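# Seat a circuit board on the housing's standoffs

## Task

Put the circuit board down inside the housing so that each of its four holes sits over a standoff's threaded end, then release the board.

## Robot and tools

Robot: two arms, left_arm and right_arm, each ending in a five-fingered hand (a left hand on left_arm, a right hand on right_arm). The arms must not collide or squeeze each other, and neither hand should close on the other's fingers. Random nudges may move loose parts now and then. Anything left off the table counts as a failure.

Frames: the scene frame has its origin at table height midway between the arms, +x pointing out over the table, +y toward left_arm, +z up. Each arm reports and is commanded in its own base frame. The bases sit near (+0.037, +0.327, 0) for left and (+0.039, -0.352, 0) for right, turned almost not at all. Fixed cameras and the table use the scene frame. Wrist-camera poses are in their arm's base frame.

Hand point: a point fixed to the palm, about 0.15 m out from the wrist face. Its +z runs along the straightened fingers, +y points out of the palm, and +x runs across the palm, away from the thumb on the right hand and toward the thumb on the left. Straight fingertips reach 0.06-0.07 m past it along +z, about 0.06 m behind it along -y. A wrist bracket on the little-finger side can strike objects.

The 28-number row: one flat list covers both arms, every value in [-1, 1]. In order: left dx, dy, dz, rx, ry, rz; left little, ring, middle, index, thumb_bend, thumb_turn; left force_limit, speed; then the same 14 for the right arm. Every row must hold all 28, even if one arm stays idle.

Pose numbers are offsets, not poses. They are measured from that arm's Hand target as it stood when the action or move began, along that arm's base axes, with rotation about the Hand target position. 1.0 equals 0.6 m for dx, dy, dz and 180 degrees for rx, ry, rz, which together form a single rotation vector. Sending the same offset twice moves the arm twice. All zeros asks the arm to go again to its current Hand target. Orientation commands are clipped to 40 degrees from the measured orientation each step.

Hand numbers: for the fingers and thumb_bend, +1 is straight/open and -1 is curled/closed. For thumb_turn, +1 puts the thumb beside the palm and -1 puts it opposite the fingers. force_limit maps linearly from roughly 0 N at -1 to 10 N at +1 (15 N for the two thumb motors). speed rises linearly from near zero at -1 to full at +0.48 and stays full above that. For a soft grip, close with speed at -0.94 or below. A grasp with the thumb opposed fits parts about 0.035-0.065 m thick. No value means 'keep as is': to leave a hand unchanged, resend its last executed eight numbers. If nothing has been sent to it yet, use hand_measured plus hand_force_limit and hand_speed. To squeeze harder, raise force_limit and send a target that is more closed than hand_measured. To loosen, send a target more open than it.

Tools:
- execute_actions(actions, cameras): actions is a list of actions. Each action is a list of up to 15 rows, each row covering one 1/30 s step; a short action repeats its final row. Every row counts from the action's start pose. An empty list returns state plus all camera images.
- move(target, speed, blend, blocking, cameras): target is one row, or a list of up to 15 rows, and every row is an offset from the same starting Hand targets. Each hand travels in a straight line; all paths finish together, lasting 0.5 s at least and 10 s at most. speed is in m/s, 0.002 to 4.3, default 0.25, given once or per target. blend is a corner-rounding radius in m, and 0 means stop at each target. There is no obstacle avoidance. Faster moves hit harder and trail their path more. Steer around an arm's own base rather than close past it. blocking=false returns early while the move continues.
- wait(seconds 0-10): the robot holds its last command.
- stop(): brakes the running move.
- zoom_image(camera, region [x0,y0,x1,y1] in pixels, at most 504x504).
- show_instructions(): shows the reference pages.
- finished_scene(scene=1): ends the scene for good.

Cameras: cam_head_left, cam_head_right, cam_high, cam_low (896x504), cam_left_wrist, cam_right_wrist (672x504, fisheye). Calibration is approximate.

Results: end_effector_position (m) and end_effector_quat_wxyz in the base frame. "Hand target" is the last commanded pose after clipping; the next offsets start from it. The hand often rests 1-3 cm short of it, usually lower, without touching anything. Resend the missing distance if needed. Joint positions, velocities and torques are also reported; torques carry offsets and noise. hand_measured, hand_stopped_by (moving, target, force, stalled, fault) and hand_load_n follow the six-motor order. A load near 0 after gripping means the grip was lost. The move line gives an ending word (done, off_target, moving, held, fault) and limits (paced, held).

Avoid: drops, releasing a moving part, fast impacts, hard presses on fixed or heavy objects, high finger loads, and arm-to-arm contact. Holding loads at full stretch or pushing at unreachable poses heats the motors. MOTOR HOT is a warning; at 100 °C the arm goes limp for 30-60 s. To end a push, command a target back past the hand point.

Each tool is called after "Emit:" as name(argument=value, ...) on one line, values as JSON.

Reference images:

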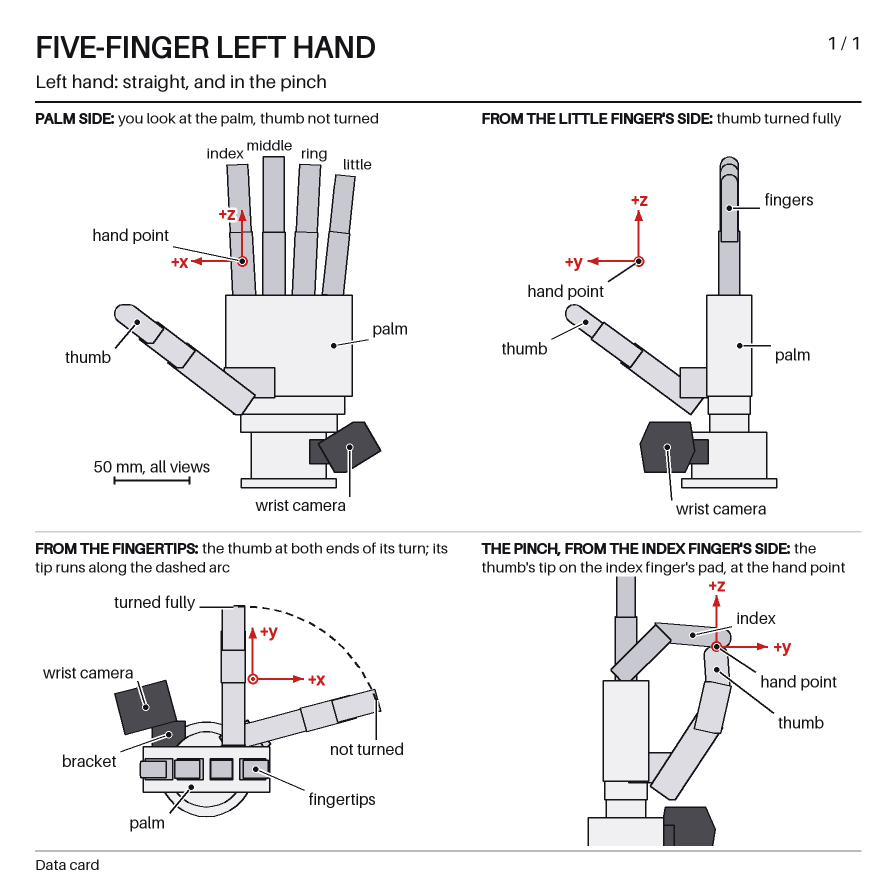

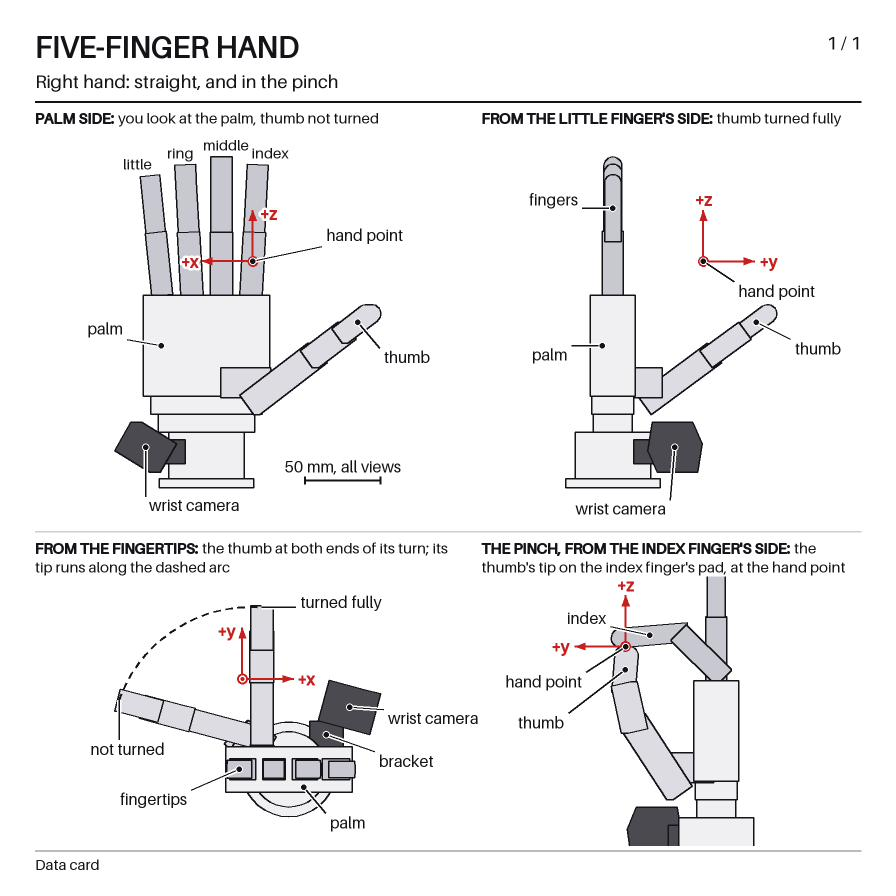

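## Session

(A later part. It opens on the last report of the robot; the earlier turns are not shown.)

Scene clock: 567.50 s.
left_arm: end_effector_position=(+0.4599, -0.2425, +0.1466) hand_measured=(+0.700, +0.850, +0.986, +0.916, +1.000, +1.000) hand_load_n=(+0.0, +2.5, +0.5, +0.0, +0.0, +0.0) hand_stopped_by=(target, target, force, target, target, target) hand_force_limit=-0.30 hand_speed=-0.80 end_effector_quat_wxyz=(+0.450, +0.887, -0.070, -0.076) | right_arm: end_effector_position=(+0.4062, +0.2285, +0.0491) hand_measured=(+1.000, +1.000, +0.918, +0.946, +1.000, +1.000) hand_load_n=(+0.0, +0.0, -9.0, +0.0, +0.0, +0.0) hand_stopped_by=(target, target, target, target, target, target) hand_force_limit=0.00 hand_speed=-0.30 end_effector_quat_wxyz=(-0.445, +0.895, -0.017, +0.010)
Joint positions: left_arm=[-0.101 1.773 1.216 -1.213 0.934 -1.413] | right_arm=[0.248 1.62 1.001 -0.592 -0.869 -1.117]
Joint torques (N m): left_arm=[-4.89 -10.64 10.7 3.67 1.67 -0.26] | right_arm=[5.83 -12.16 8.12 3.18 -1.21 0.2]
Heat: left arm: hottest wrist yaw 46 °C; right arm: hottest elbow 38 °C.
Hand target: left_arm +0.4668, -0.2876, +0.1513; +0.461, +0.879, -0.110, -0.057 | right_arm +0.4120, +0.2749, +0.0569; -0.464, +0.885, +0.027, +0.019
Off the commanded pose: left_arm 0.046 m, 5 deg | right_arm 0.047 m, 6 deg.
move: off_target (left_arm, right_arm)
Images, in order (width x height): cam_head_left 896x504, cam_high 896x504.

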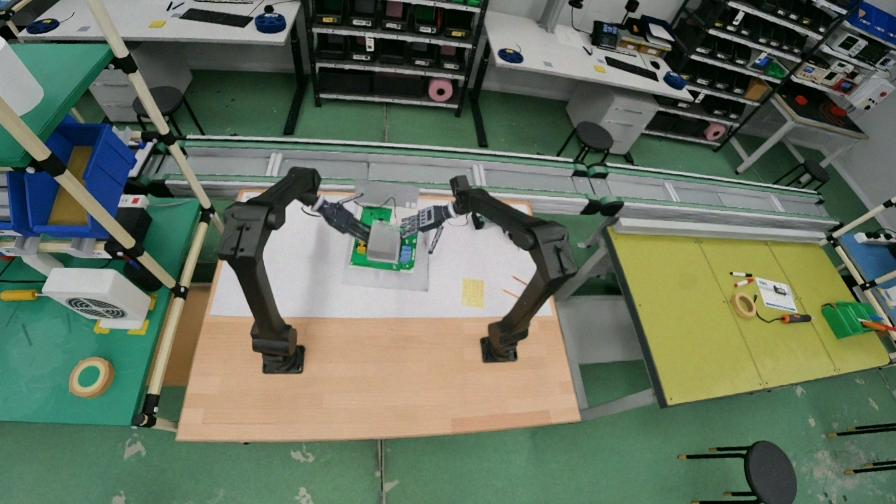

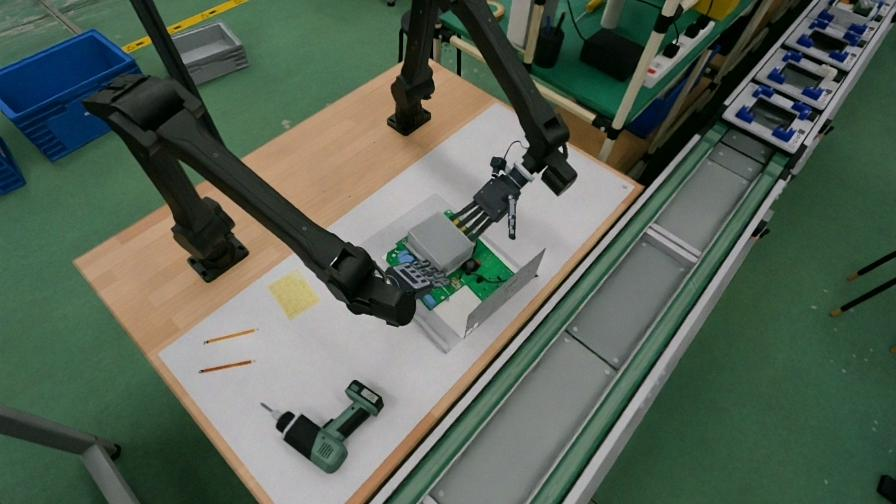

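Emit:
move(target=[[0,0,0,0,0,0,0.72,0.875,0.975,0.90,1,1,-0.3,-0.8,0,0,0,0,0,0,1,1.0,0.885,0.955,1,1,0,-0.3],[0,-0.025,0.02,0,0,0,0.72,0.875,0.975,0.90,1,1,-0.3,-0.8,0,0.025,0.02,0,0,0,1,1.0,0.885,0.955,1,1,0,-0.3]], speed=0.1, cameras=["cam_high","cam_head_left"])

Emit:
zoom_image(camera="cam_high", region=[428, 280, 458, 310])

Emit:
zoom_image(camera="cam_head_left", region=[344, 252, 364, 272])

Scene clock: 570.27 s.
left_arm: end_effector_position=(+0.4616, -0.2446, +0.1461) hand_measured=(+0.720, +0.876, +0.976, +0.900, +1.000, +1.000) hand_load_n=(+0.0, +2.0, +5.5, +2.0, +0.0, +0.0) hand_stopped_by=(target, target, target, target, target, target) hand_force_limit=-0.30 hand_speed=-0.80 end_effector_quat_wxyz=(+0.439, +0.893, -0.054, -0.083) | right_arm: end_effector_position=(+0.4049, +0.2317, +0.0523) hand_measured=(+1.000, +1.000, +0.884, +0.956, +1.000, +1.000) hand_load_n=(+0.0, +0.0, -11.0, +0.0, +0.0, +0.0) hand_stopped_by=(target, target, target, target, target, target) hand_force_limit=0.00 hand_speed=-0.30 end_effector_quat_wxyz=(-0.441, +0.897, -0.030, +0.008)
Joint positions: left_arm=[-0.109 1.762 1.216 -1.205 0.914 -1.471] | right_arm=[0.258 1.611 1.001 -0.586 -0.854 -1.075]
Joint torques (N m): left_arm=[-6.36 -11.4 11.48 3.7 2.44 -0.14] | right_arm=[7.3 -12.04 9.4 3.04 -1.4 0.2]
Heat: left arm: hottest wrist yaw 47 °C; right arm: hottest elbow 38 °C.
Hand target: left_arm +0.4668, -0.3027, +0.1632; +0.461, +0.879, -0.110, -0.057 | right_arm +0.4120, +0.2898, +0.0689; -0.464, +0.885, +0.027, +0.019
Off the commanded pose: left_arm 0.061 m, 8 deg | right_arm 0.061 m, 7 deg.
move: off_target (left_arm, right_arm)
Images, in order (width x height): cam_head_left 896x504, cam_high 896x504.

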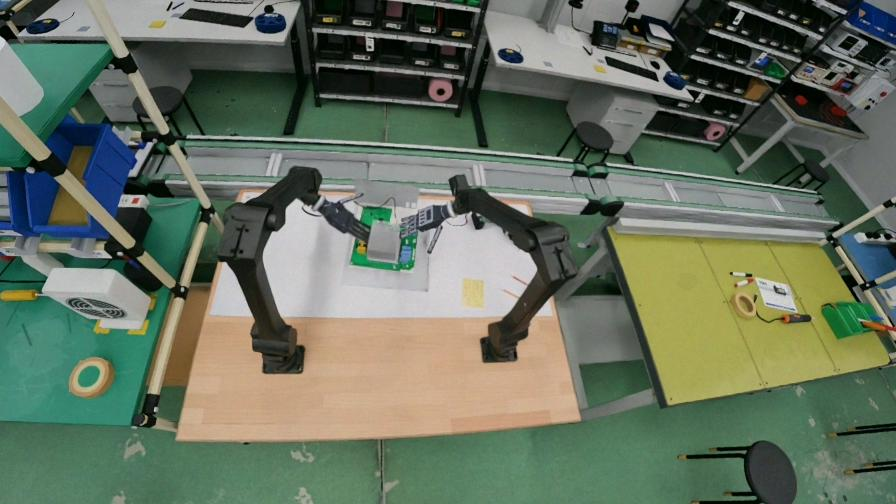

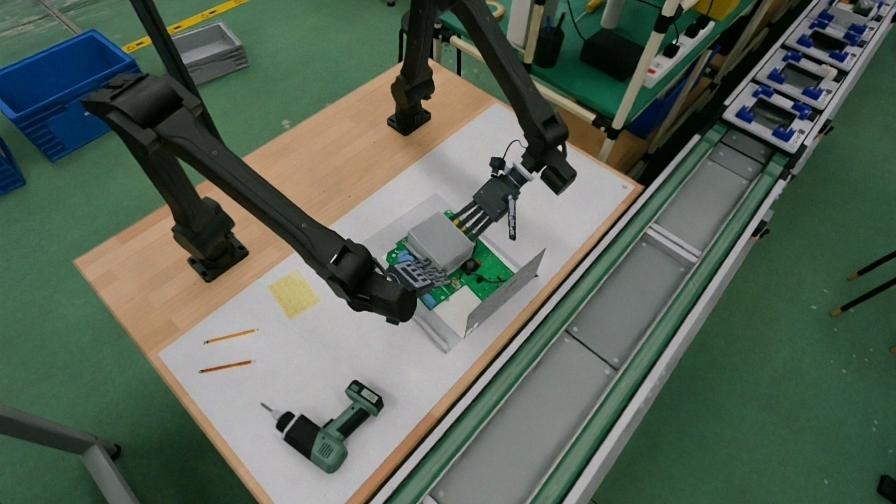

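Scaled by 16.800.

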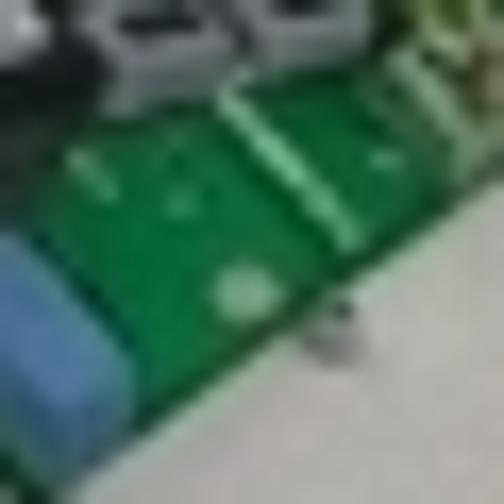

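Scaled by 25.200.

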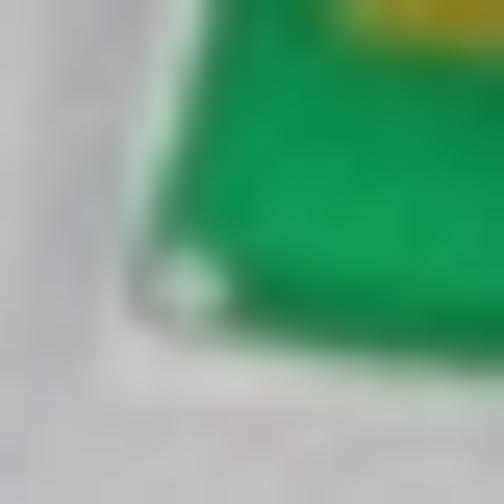

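Emit:
move(target=[0,0,0.05,0,0,0,0.72,0.875,0.975,0.90,1,1,-0.3,-0.8,0,0,0.05,0,0,0,1,1.0,0.885,0.955,1,1,0,-0.3], speed=0.08, cameras=["cam_high","cam_head_left"])

Emit:
zoom_image(camera="cam_high", region=[428, 280, 458, 310])

Emit:
zoom_image(camera="cam_head_left", region=[344, 252, 364, 272])

Scene clock: 571.80 s.
left_arm: end_effector_position=(+0.4613, -0.2459, +0.1474) hand_measured=(+0.720, +0.876, +0.976, +0.900, +1.000, +1.000) hand_load_n=(+0.0, +3.5, +6.5, +3.0, +0.0, +0.0) hand_stopped_by=(target, target, target, target, target, target) hand_force_limit=-0.30 hand_speed=-0.80 end_effector_quat_wxyz=(+0.432, +0.896, -0.052, -0.083) | right_arm: end_effector_position=(+0.4049, +0.2312, +0.0551) hand_measured=(+1.000, +1.000, +0.884, +0.956, +1.000, +1.000) hand_load_n=(+0.0, -0.5, -10.5, -0.5, +0.0, +0.0) hand_stopped_by=(target, target, target, target, target, target) hand_force_limit=0.00 hand_speed=-0.30 end_effector_quat_wxyz=(-0.429, +0.903, -0.029, +0.010)
Joint positions: left_arm=[-0.115 1.754 1.218 -1.205 0.9 -1.487] | right_arm=[0.266 1.603 1.01 -0.606 -0.827 -1.075]
Joint torques (N m): left_arm=[-5.89 -13.8 14.19 0.98 2.93 -0.07] | right_arm=[6.59 -14.86 11.69 0.96 -2.27 0.2]
Heat: left arm: hottest wrist yaw 48 °C; right arm: hottest elbow 38 °C.
Hand target: left_arm +0.4668, -0.3027, +0.1935; +0.461, +0.879, -0.110, -0.057 | right_arm +0.4121, +0.2898, +0.0990; -0.464, +0.885, +0.027, +0.019
Off the commanded pose: left_arm 0.073 m, 8 deg | right_arm 0.073 m, 8 deg.
move: off_target (left_arm, right_arm)
Images, in order (width x height): cam_head_left 896x504, cam_high 896x504.

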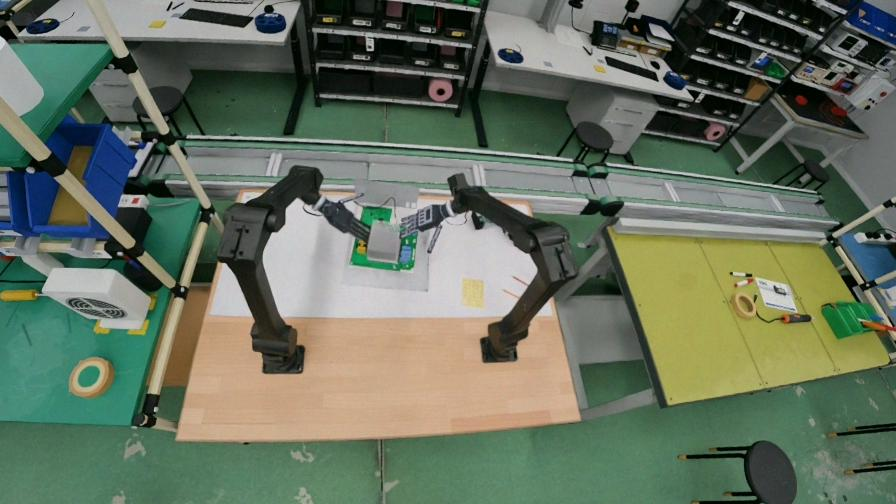

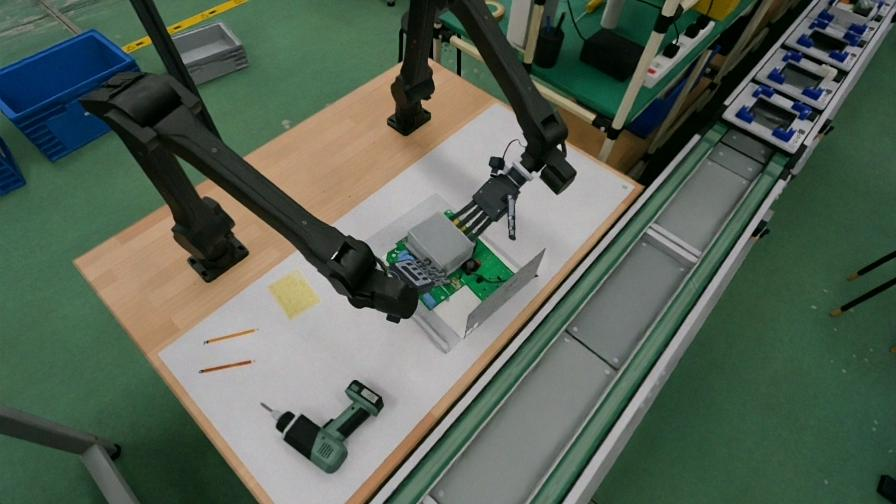

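Scaled by 16.800.

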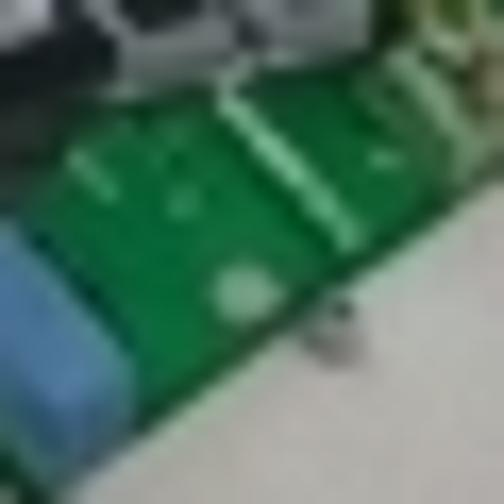

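Scaled by 25.200.

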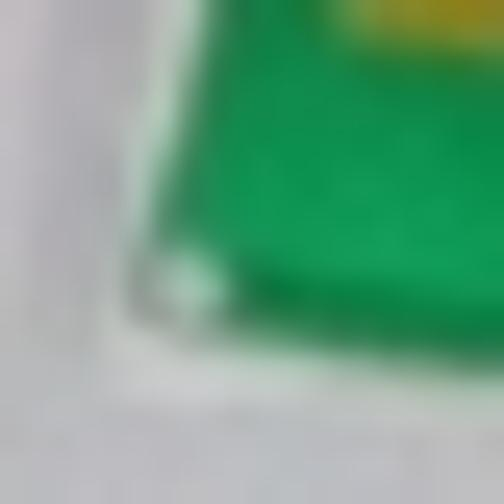

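Emit:
move(target=[0,-0.01,0.028,0,0,0,0.72,0.875,0.975,0.90,1,1,-0.3,-0.8,0,0.01,0.028,0,0,0,1,1.0,0.885,0.955,1,1,0,-0.3], speed=0.06, cameras=["cam_high","cam_head_left"])

Emit:
zoom_image(camera="cam_high", region=[428, 280, 458, 310])

Emit:
zoom_image(camera="cam_head_left", region=[344, 252, 364, 272])

Scene clock: 573.23 s.
left_arm: end_effector_position=(+0.4610, -0.2479, +0.1480) hand_measured=(+0.720, +0.876, +0.976, +0.902, +1.000, +1.000) hand_load_n=(+0.0, +6.0, +6.5, +4.0, +0.0, +0.0) hand_stopped_by=(target, target, target, target, target, target) hand_force_limit=-0.30 hand_speed=-0.80 end_effector_quat_wxyz=(+0.424, +0.900, -0.051, -0.084) | right_arm: end_effector_position=(+0.4040, +0.2314, +0.0580) hand_measured=(+1.000, +1.000, +0.884, +0.956, +1.000, +1.000) hand_load_n=(+0.0, -0.5, -12.0, -2.0, +0.0, +0.0) hand_stopped_by=(target, target, target, target, target, target) hand_force_limit=0.00 hand_speed=-0.30 end_effector_quat_wxyz=(-0.420, +0.907, -0.033, +0.004)
Joint positions: left_arm=[-0.122 1.747 1.221 -1.205 0.883 -1.503] | right_arm=[0.274 1.603 1.026 -0.64 -0.808 -1.072]
Joint torques (N m): left_arm=[-6.07 -14.92 15.51 -0.02 3.48 -0.07] | right_arm=[6.89 -16.38 12.23 0.88 -2.84 0.3]
Heat: left arm: hottest wrist yaw 50 °C; right arm: hottest elbow 38 °C.
Hand target: left_arm +0.4668, -0.3087, +0.2101; +0.461, +0.879, -0.110, -0.057 | right_arm +0.4120, +0.2958, +0.1157; -0.464, +0.885, +0.027, +0.019
Off the commanded pose: left_arm 0.087 m, 9 deg | right_arm 0.087 m, 9 deg.
move: off_target (left_arm, right_arm)
Images, in order (width x height): cam_head_left 896x504, cam_high 896x504.

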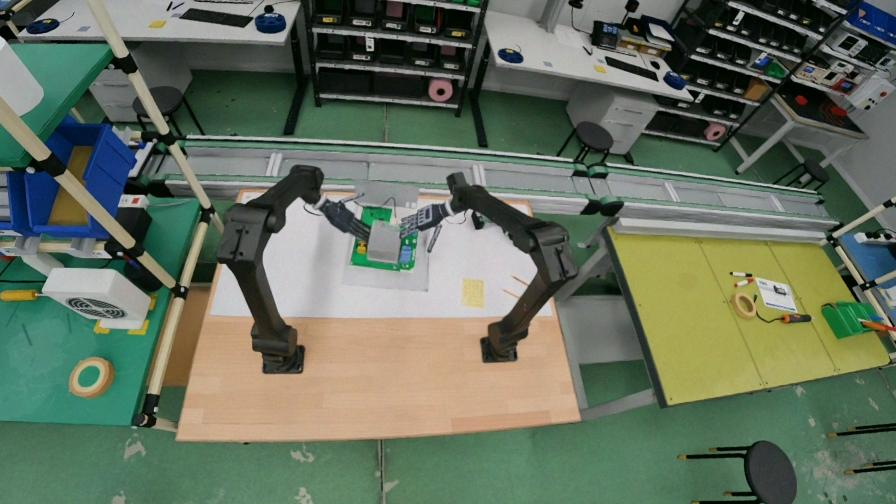

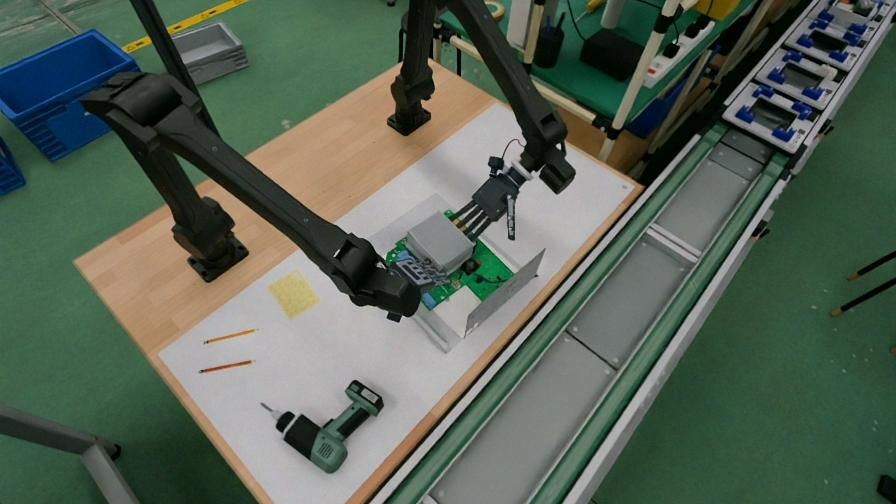

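Scaled by 16.800.

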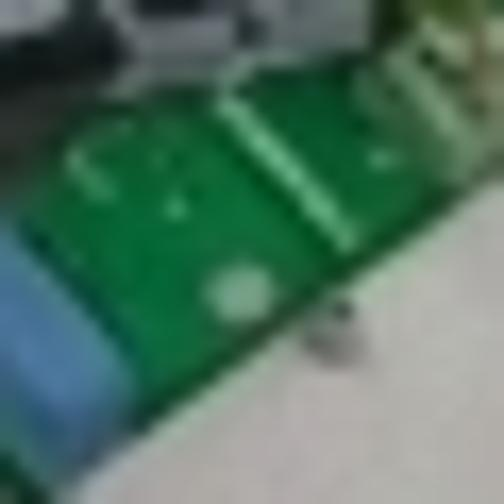

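Scaled by 25.200.

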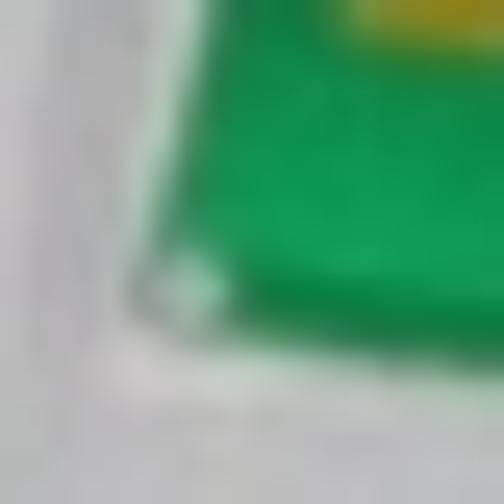

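Emit:
move(target=[0.02,-0.005,0.02,0,0,0,0.72,0.875,0.975,0.90,1,1,-0.3,-0.8,0.02,0.005,0.02,0,0,0,1,1.0,0.885,0.955,1,1,0,-0.3], speed=0.06, cameras=["cam_high","cam_head_left"])

Emit:
zoom_image(camera="cam_high", region=[428, 280, 458, 310])

Emit:
zoom_image(camera="cam_head_left", region=[344, 252, 364, 272])

Scene clock: 574.80 s.
left_arm: end_effector_position=(+0.4636, -0.2519, +0.1553) hand_measured=(+0.720, +0.876, +0.976, +0.902, +1.000, +1.000) hand_load_n=(+0.0, +5.0, +6.5, +7.5, +0.0, +0.0) hand_stopped_by=(target, target, target, target, target, target) hand_force_limit=-0.30 hand_speed=-0.80 end_effector_quat_wxyz=(+0.416, +0.903, -0.049, -0.092) | right_arm: end_effector_position=(+0.4055, +0.2298, +0.0663) hand_measured=(+1.000, +1.000, +0.884, +0.956, +1.000, +1.000) hand_load_n=(+0.0, +0.0, -12.0, -5.5, +0.0, +0.0) hand_stopped_by=(target, target, target, target, target, target) hand_force_limit=0.00 hand_speed=-0.30 end_effector_quat_wxyz=(-0.411, +0.911, -0.038, -0.003)
Joint positions: left_arm=[-0.132 1.747 1.251 -1.243 0.869 -1.517] | right_arm=[0.274 1.602 1.057 -0.693 -0.796 -1.072]
Joint torques (N m): left_arm=[-5.36 -14.1 17.47 -0.01 3.94 0.03] | right_arm=[6.48 -15.85 13.98 1.11 -3.32 0.23]
Heat: left arm: hottest wrist yaw 52 °C; right arm: hottest elbow 38 °C.
Hand target: left_arm +0.4789, -0.3116, +0.2221; +0.461, +0.879, -0.110, -0.057 | right_arm +0.4240, +0.2988, +0.1277; -0.464, +0.885, +0.027, +0.019
Off the commanded pose: left_arm 0.091 m, 10 deg | right_arm 0.094 m, 10 deg.
move: off_target (left_arm, right_arm)
Images, in order (width x height): cam_head_left 896x504, cam_high 896x504.

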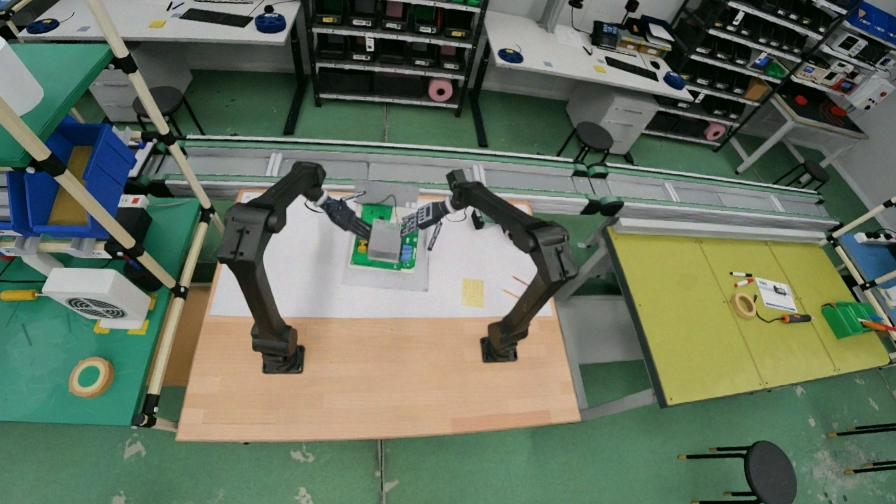

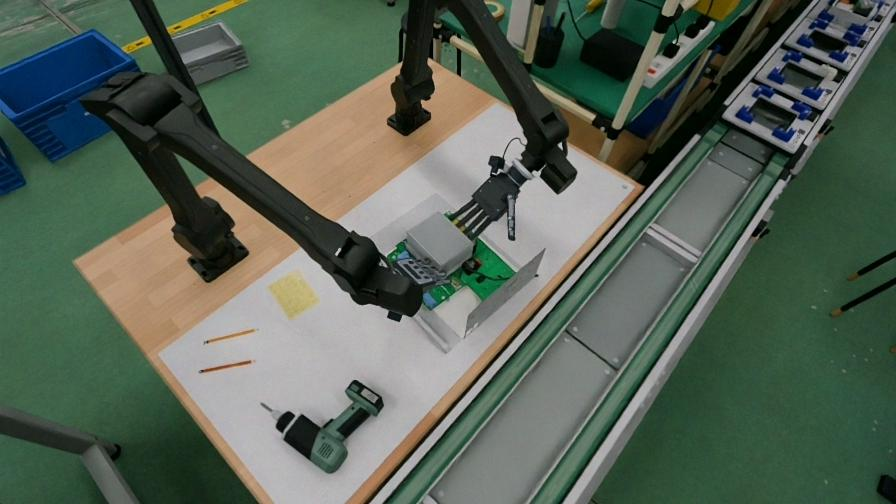

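Scaled by 16.800.

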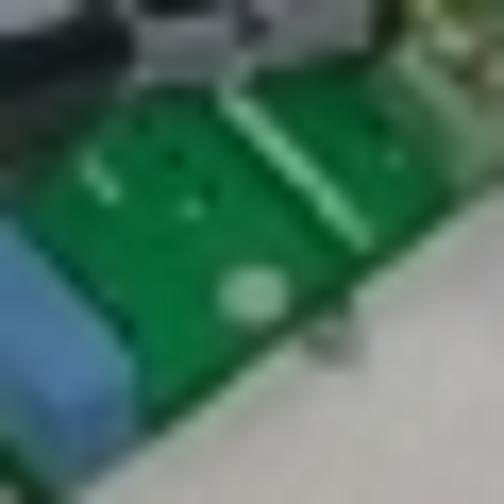

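Scaled by 25.200.

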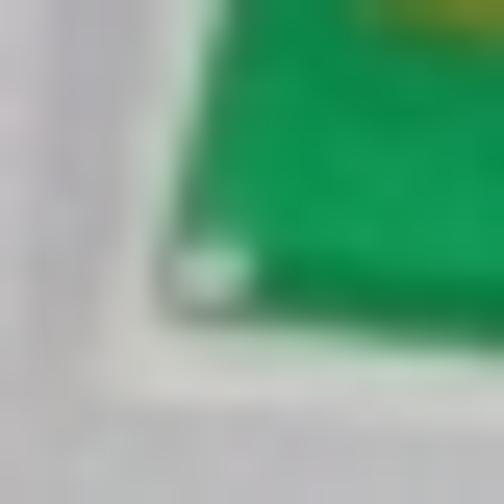

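Emit:
move(target=[0.014,-0.003,0.007,0,0,0,0.72,0.875,0.975,0.90,1,1,-0.3,-0.8,0.027,0.005,0.007,0,0,0,1,1.0,0.885,0.955,1,1,0,-0.3], speed=0.06, cameras=["cam_high","cam_head_left"])

Emit:
zoom_image(camera="cam_high", region=[428, 280, 458, 310])

Emit:
zoom_image(camera="cam_head_left", region=[344, 252, 364, 272])

Emit:
zoom_image(camera="cam_head_left", region=[394, 250, 424, 280])

Scene clock: 576.37 s.
left_arm: end_effector_position=(+0.4696, -0.2521, +0.1624) hand_measured=(+0.720, +0.876, +0.976, +0.902, +1.000, +1.000) hand_load_n=(+0.0, +2.5, +6.5, +11.0, +0.0, +0.0) hand_stopped_by=(target, target, target, target, target, target) hand_force_limit=-0.30 hand_speed=-0.80 end_effector_quat_wxyz=(+0.414, +0.904, -0.044, -0.095) | right_arm: end_effector_position=(+0.4133, +0.2303, +0.0740) hand_measured=(+1.000, +1.000, +0.884, +0.954, +1.000, +1.000) hand_load_n=(+0.0, +0.0, -10.5, -9.0, +0.0, -0.5) hand_stopped_by=(target, target, target, target, target, target) hand_force_limit=0.00 hand_speed=-0.30 end_effector_quat_wxyz=(-0.406, +0.913, -0.040, -0.005)
Joint positions: left_arm=[-0.132 1.75 1.28 -1.269 0.865 -1.528] | right_arm=[0.274 1.612 1.096 -0.732 -0.787 -1.074]
Joint torques (N m): left_arm=[-5.3 -13.33 17.94 0.34 4.08 0.13] | right_arm=[6.24 -14.68 15.19 1.48 -3.63 0.12]
Heat: left arm: hottest wrist yaw 55 °C; right arm: hottest elbow 39 °C.
Hand target: left_arm +0.4872, -0.3134, +0.2263; +0.461, +0.879, -0.110, -0.057 | right_arm +0.4401, +0.3018, +0.1317; -0.464, +0.885, +0.027, +0.019
Off the commanded pose: left_arm 0.090 m, 11 deg | right_arm 0.096 m, 11 deg.
move: off_target (left_arm, right_arm)
Images, in order (width x height): cam_head_left 896x504, cam_high 896x504.

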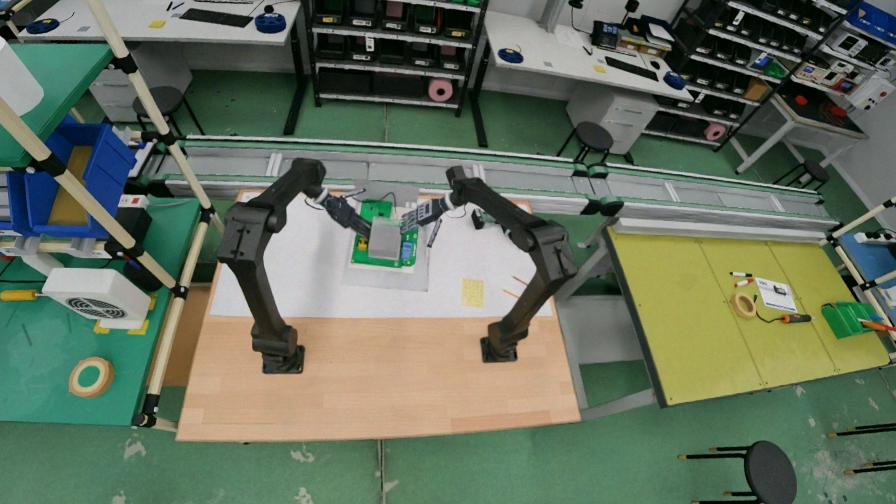

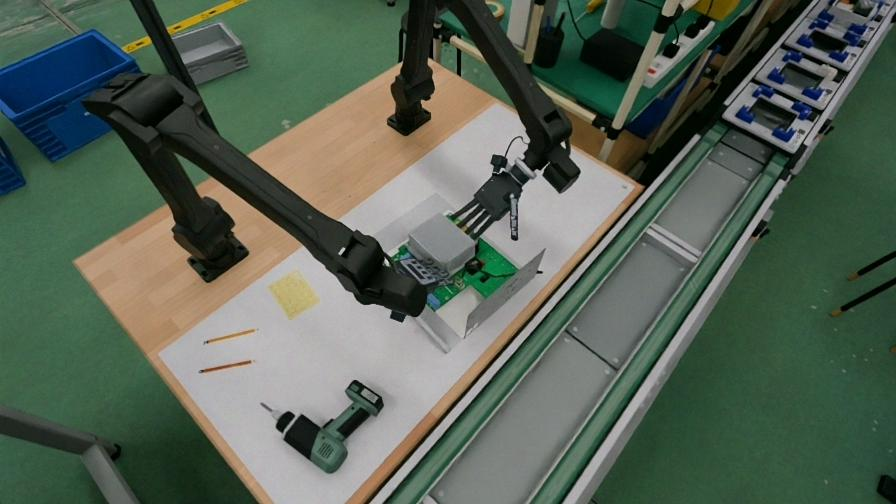

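Scaled by 16.800.

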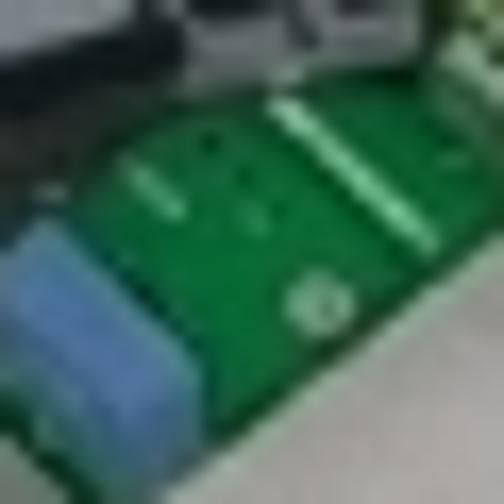

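Scaled by 25.200.

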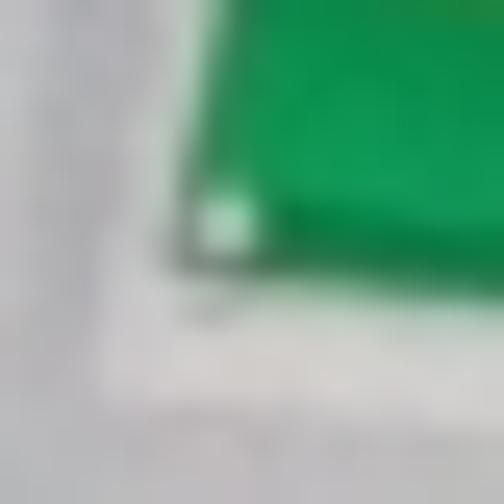

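Scaled by 16.800.

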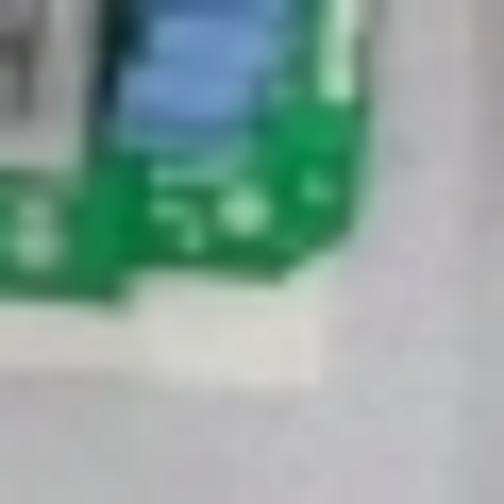

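Emit:
move(target=[0,0.0,-0.05,0,0,0,0.72,0.875,0.975,0.90,1,1,-0.3,-0.8,0,0,-0.05,0,0,0,1,1.0,0.885,0.955,1,1,0,-0.3], speed=0.05, cameras=["cam_high","cam_head_left"])

Emit:
zoom_image(camera="cam_high", region=[428, 280, 458, 310])

Emit:
zoom_image(camera="cam_head_left", region=[344, 252, 364, 272])

Emit:
zoom_image(camera="cam_head_left", region=[394, 250, 424, 280])

Scene clock: 578.03 s.
left_arm: end_effector_position=(+0.4729, -0.2520, +0.1545) hand_measured=(+0.720, +0.876, +0.976, +0.902, +1.000, +1.000) hand_load_n=(+0.0, +0.0, +5.0, +10.0, +0.0, +0.0) hand_stopped_by=(target, target, target, target, target, target) hand_force_limit=-0.30 hand_speed=-0.80 end_effector_quat_wxyz=(+0.414, +0.904, -0.043, -0.094) | right_arm: end_effector_position=(+0.4160, +0.2307, +0.0663) hand_measured=(+1.000, +1.000, +0.884, +0.954, +1.000, +1.000) hand_load_n=(+0.0, +0.0, -10.5, -7.5, +0.0, +0.0) hand_stopped_by=(target, target, target, target, target, target) hand_force_limit=0.00 hand_speed=-0.30 end_effector_quat_wxyz=(-0.406, +0.913, -0.041, -0.006)
Joint positions: left_arm=[-0.131 1.766 1.28 -1.252 0.865 -1.528] | right_arm=[0.273 1.63 1.096 -0.716 -0.787 -1.074]
Joint torques (N m): left_arm=[-5.54 -11.87 15.04 2.28 4.06 0.16] | right_arm=[6.59 -13.04 12.33 3.29 -3.69 0.11]
Heat: left arm: hottest wrist yaw 57 °C; right arm: hottest wrist yaw 40 °C.
Hand target: left_arm +0.4872, -0.3135, +0.1964; +0.461, +0.879, -0.110, -0.057 | right_arm +0.4402, +0.3018, +0.1019; -0.464, +0.885, +0.027, +0.019
Off the commanded pose: left_arm 0.076 m, 11 deg | right_arm 0.083 m, 11 deg.
move: off_target (left_arm, right_arm)
Images, in order (width x height): cam_head_left 896x504, cam_high 896x504.

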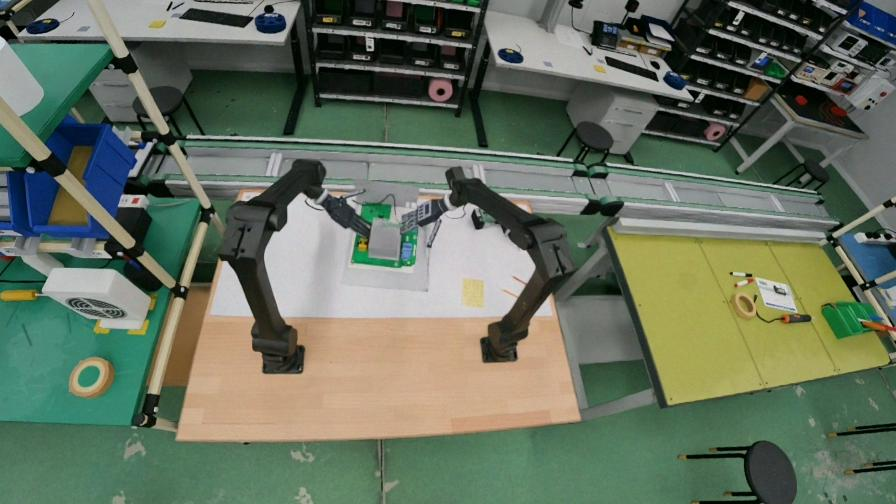

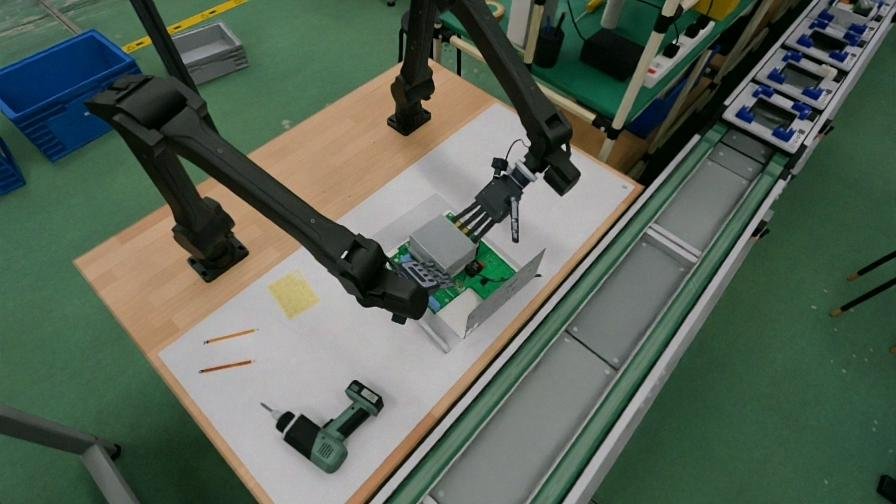

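Scaled by 16.800.

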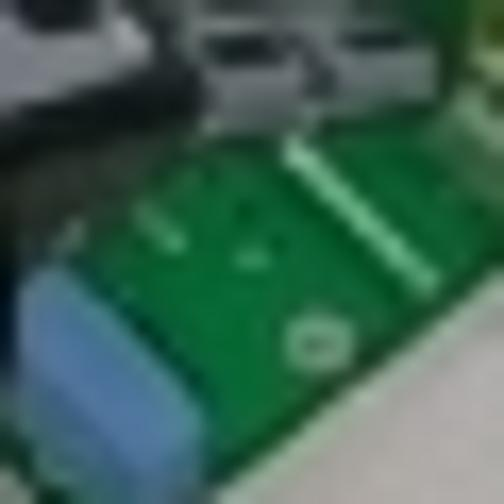

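Scaled by 25.200.

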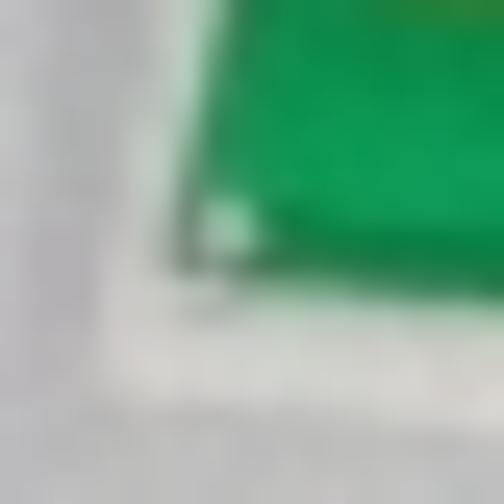

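Scaled by 16.800.

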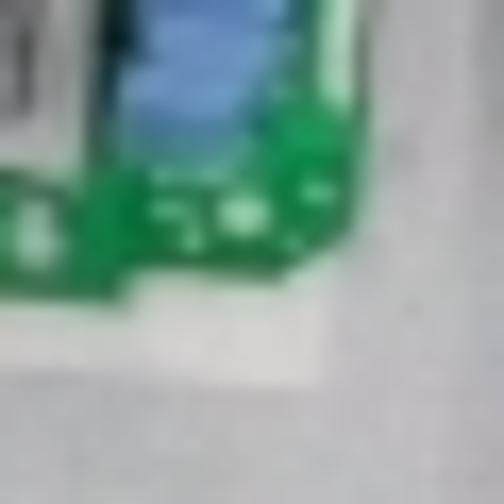

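Emit:
move(target=[-0.012,0.015,-0.02,0,0,0,0.72,0.875,0.975,0.90,1,1,-0.3,-0.8,-0.005,0.015,-0.02,0,0,0,1,1.0,0.885,0.955,1,1,0,-0.3], speed=0.05, cameras=["cam_high","cam_head_left"])

Emit:
zoom_image(camera="cam_high", region=[428, 280, 458, 310])

Emit:
zoom_image(camera="cam_head_left", region=[344, 252, 364, 272])

Emit:
zoom_image(camera="cam_head_left", region=[394, 250, 424, 280])

Scene clock: 579.57 s.
left_arm: end_effector_position=(+0.4733, -0.2512, +0.1545) hand_measured=(+0.720, +0.876, +0.976, +0.902, +1.000, +1.000) hand_load_n=(+0.0, +0.0, +4.5, +10.0, +0.0, +0.0) hand_stopped_by=(target, target, target, target, target, target) hand_force_limit=-0.30 hand_speed=-0.80 end_effector_quat_wxyz=(+0.414, +0.904, -0.043, -0.094) | right_arm: end_effector_position=(+0.4178, +0.2312, +0.0663) hand_measured=(+1.000, +1.000, +0.884, +0.954, +1.000, +1.000) hand_load_n=(+0.0, +0.0, -11.0, -8.0, +0.0, +0.0) hand_stopped_by=(target, target, target, target, target, target) hand_force_limit=0.00 hand_speed=-0.30 end_effector_quat_wxyz=(-0.407, +0.913, -0.040, -0.003)
Joint positions: left_arm=[-0.129 1.766 1.28 -1.252 0.865 -1.528] | right_arm=[0.273 1.631 1.096 -0.709 -0.787 -1.074]
Joint torques (N m): left_arm=[-4.6 -11.69 12.33 2.96 3.96 0.34] | right_arm=[7.71 -12.4 10.73 4.55 -3.49 0.32]
Heat: left arm: hottest wrist yaw 59 °C; right arm: hottest wrist yaw 42 °C.
Hand target: left_arm +0.4801, -0.3044, +0.1844; +0.461, +0.879, -0.110, -0.057 | right_arm +0.4372, +0.3107, +0.0898; -0.464, +0.885, +0.027, +0.019
Off the commanded pose: left_arm 0.061 m, 11 deg | right_arm 0.085 m, 11 deg.
move: off_target (left_arm, right_arm)
Images, in order (width x height): cam_head_left 896x504, cam_high 896x504.

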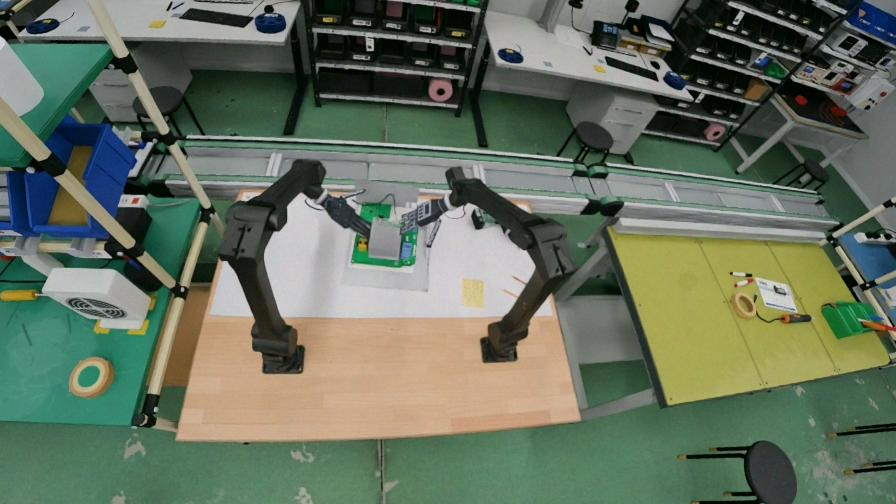

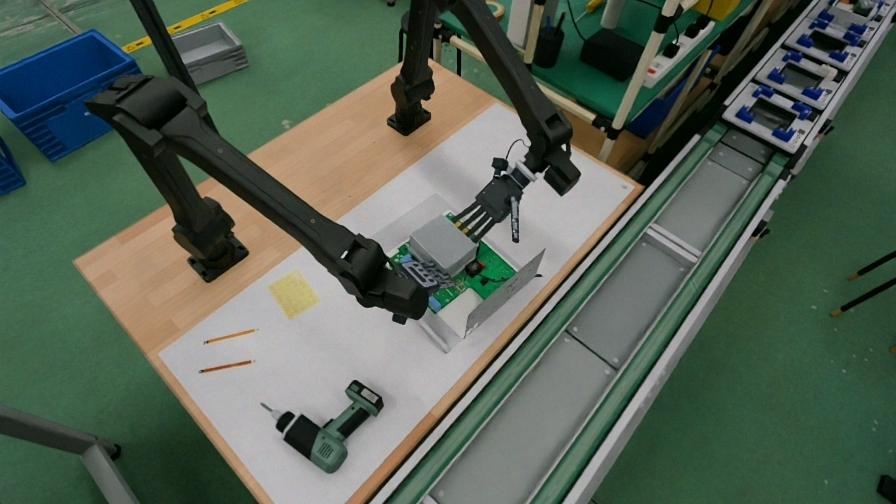

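Scaled by 16.800.

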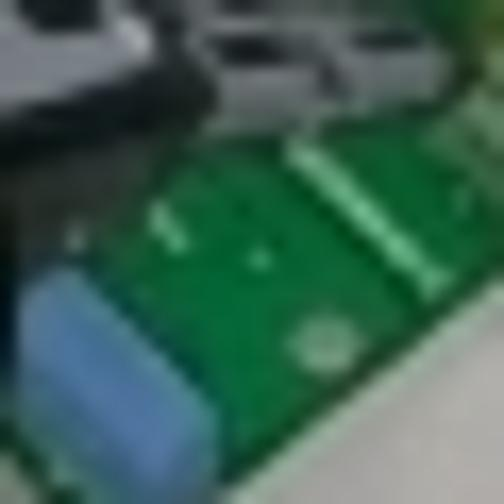

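Scaled by 25.200.

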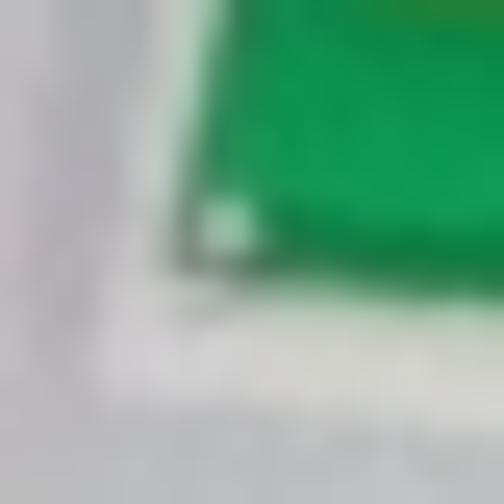

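Scaled by 16.800.

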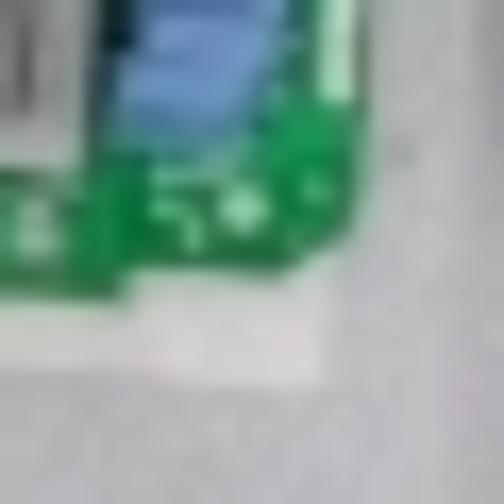

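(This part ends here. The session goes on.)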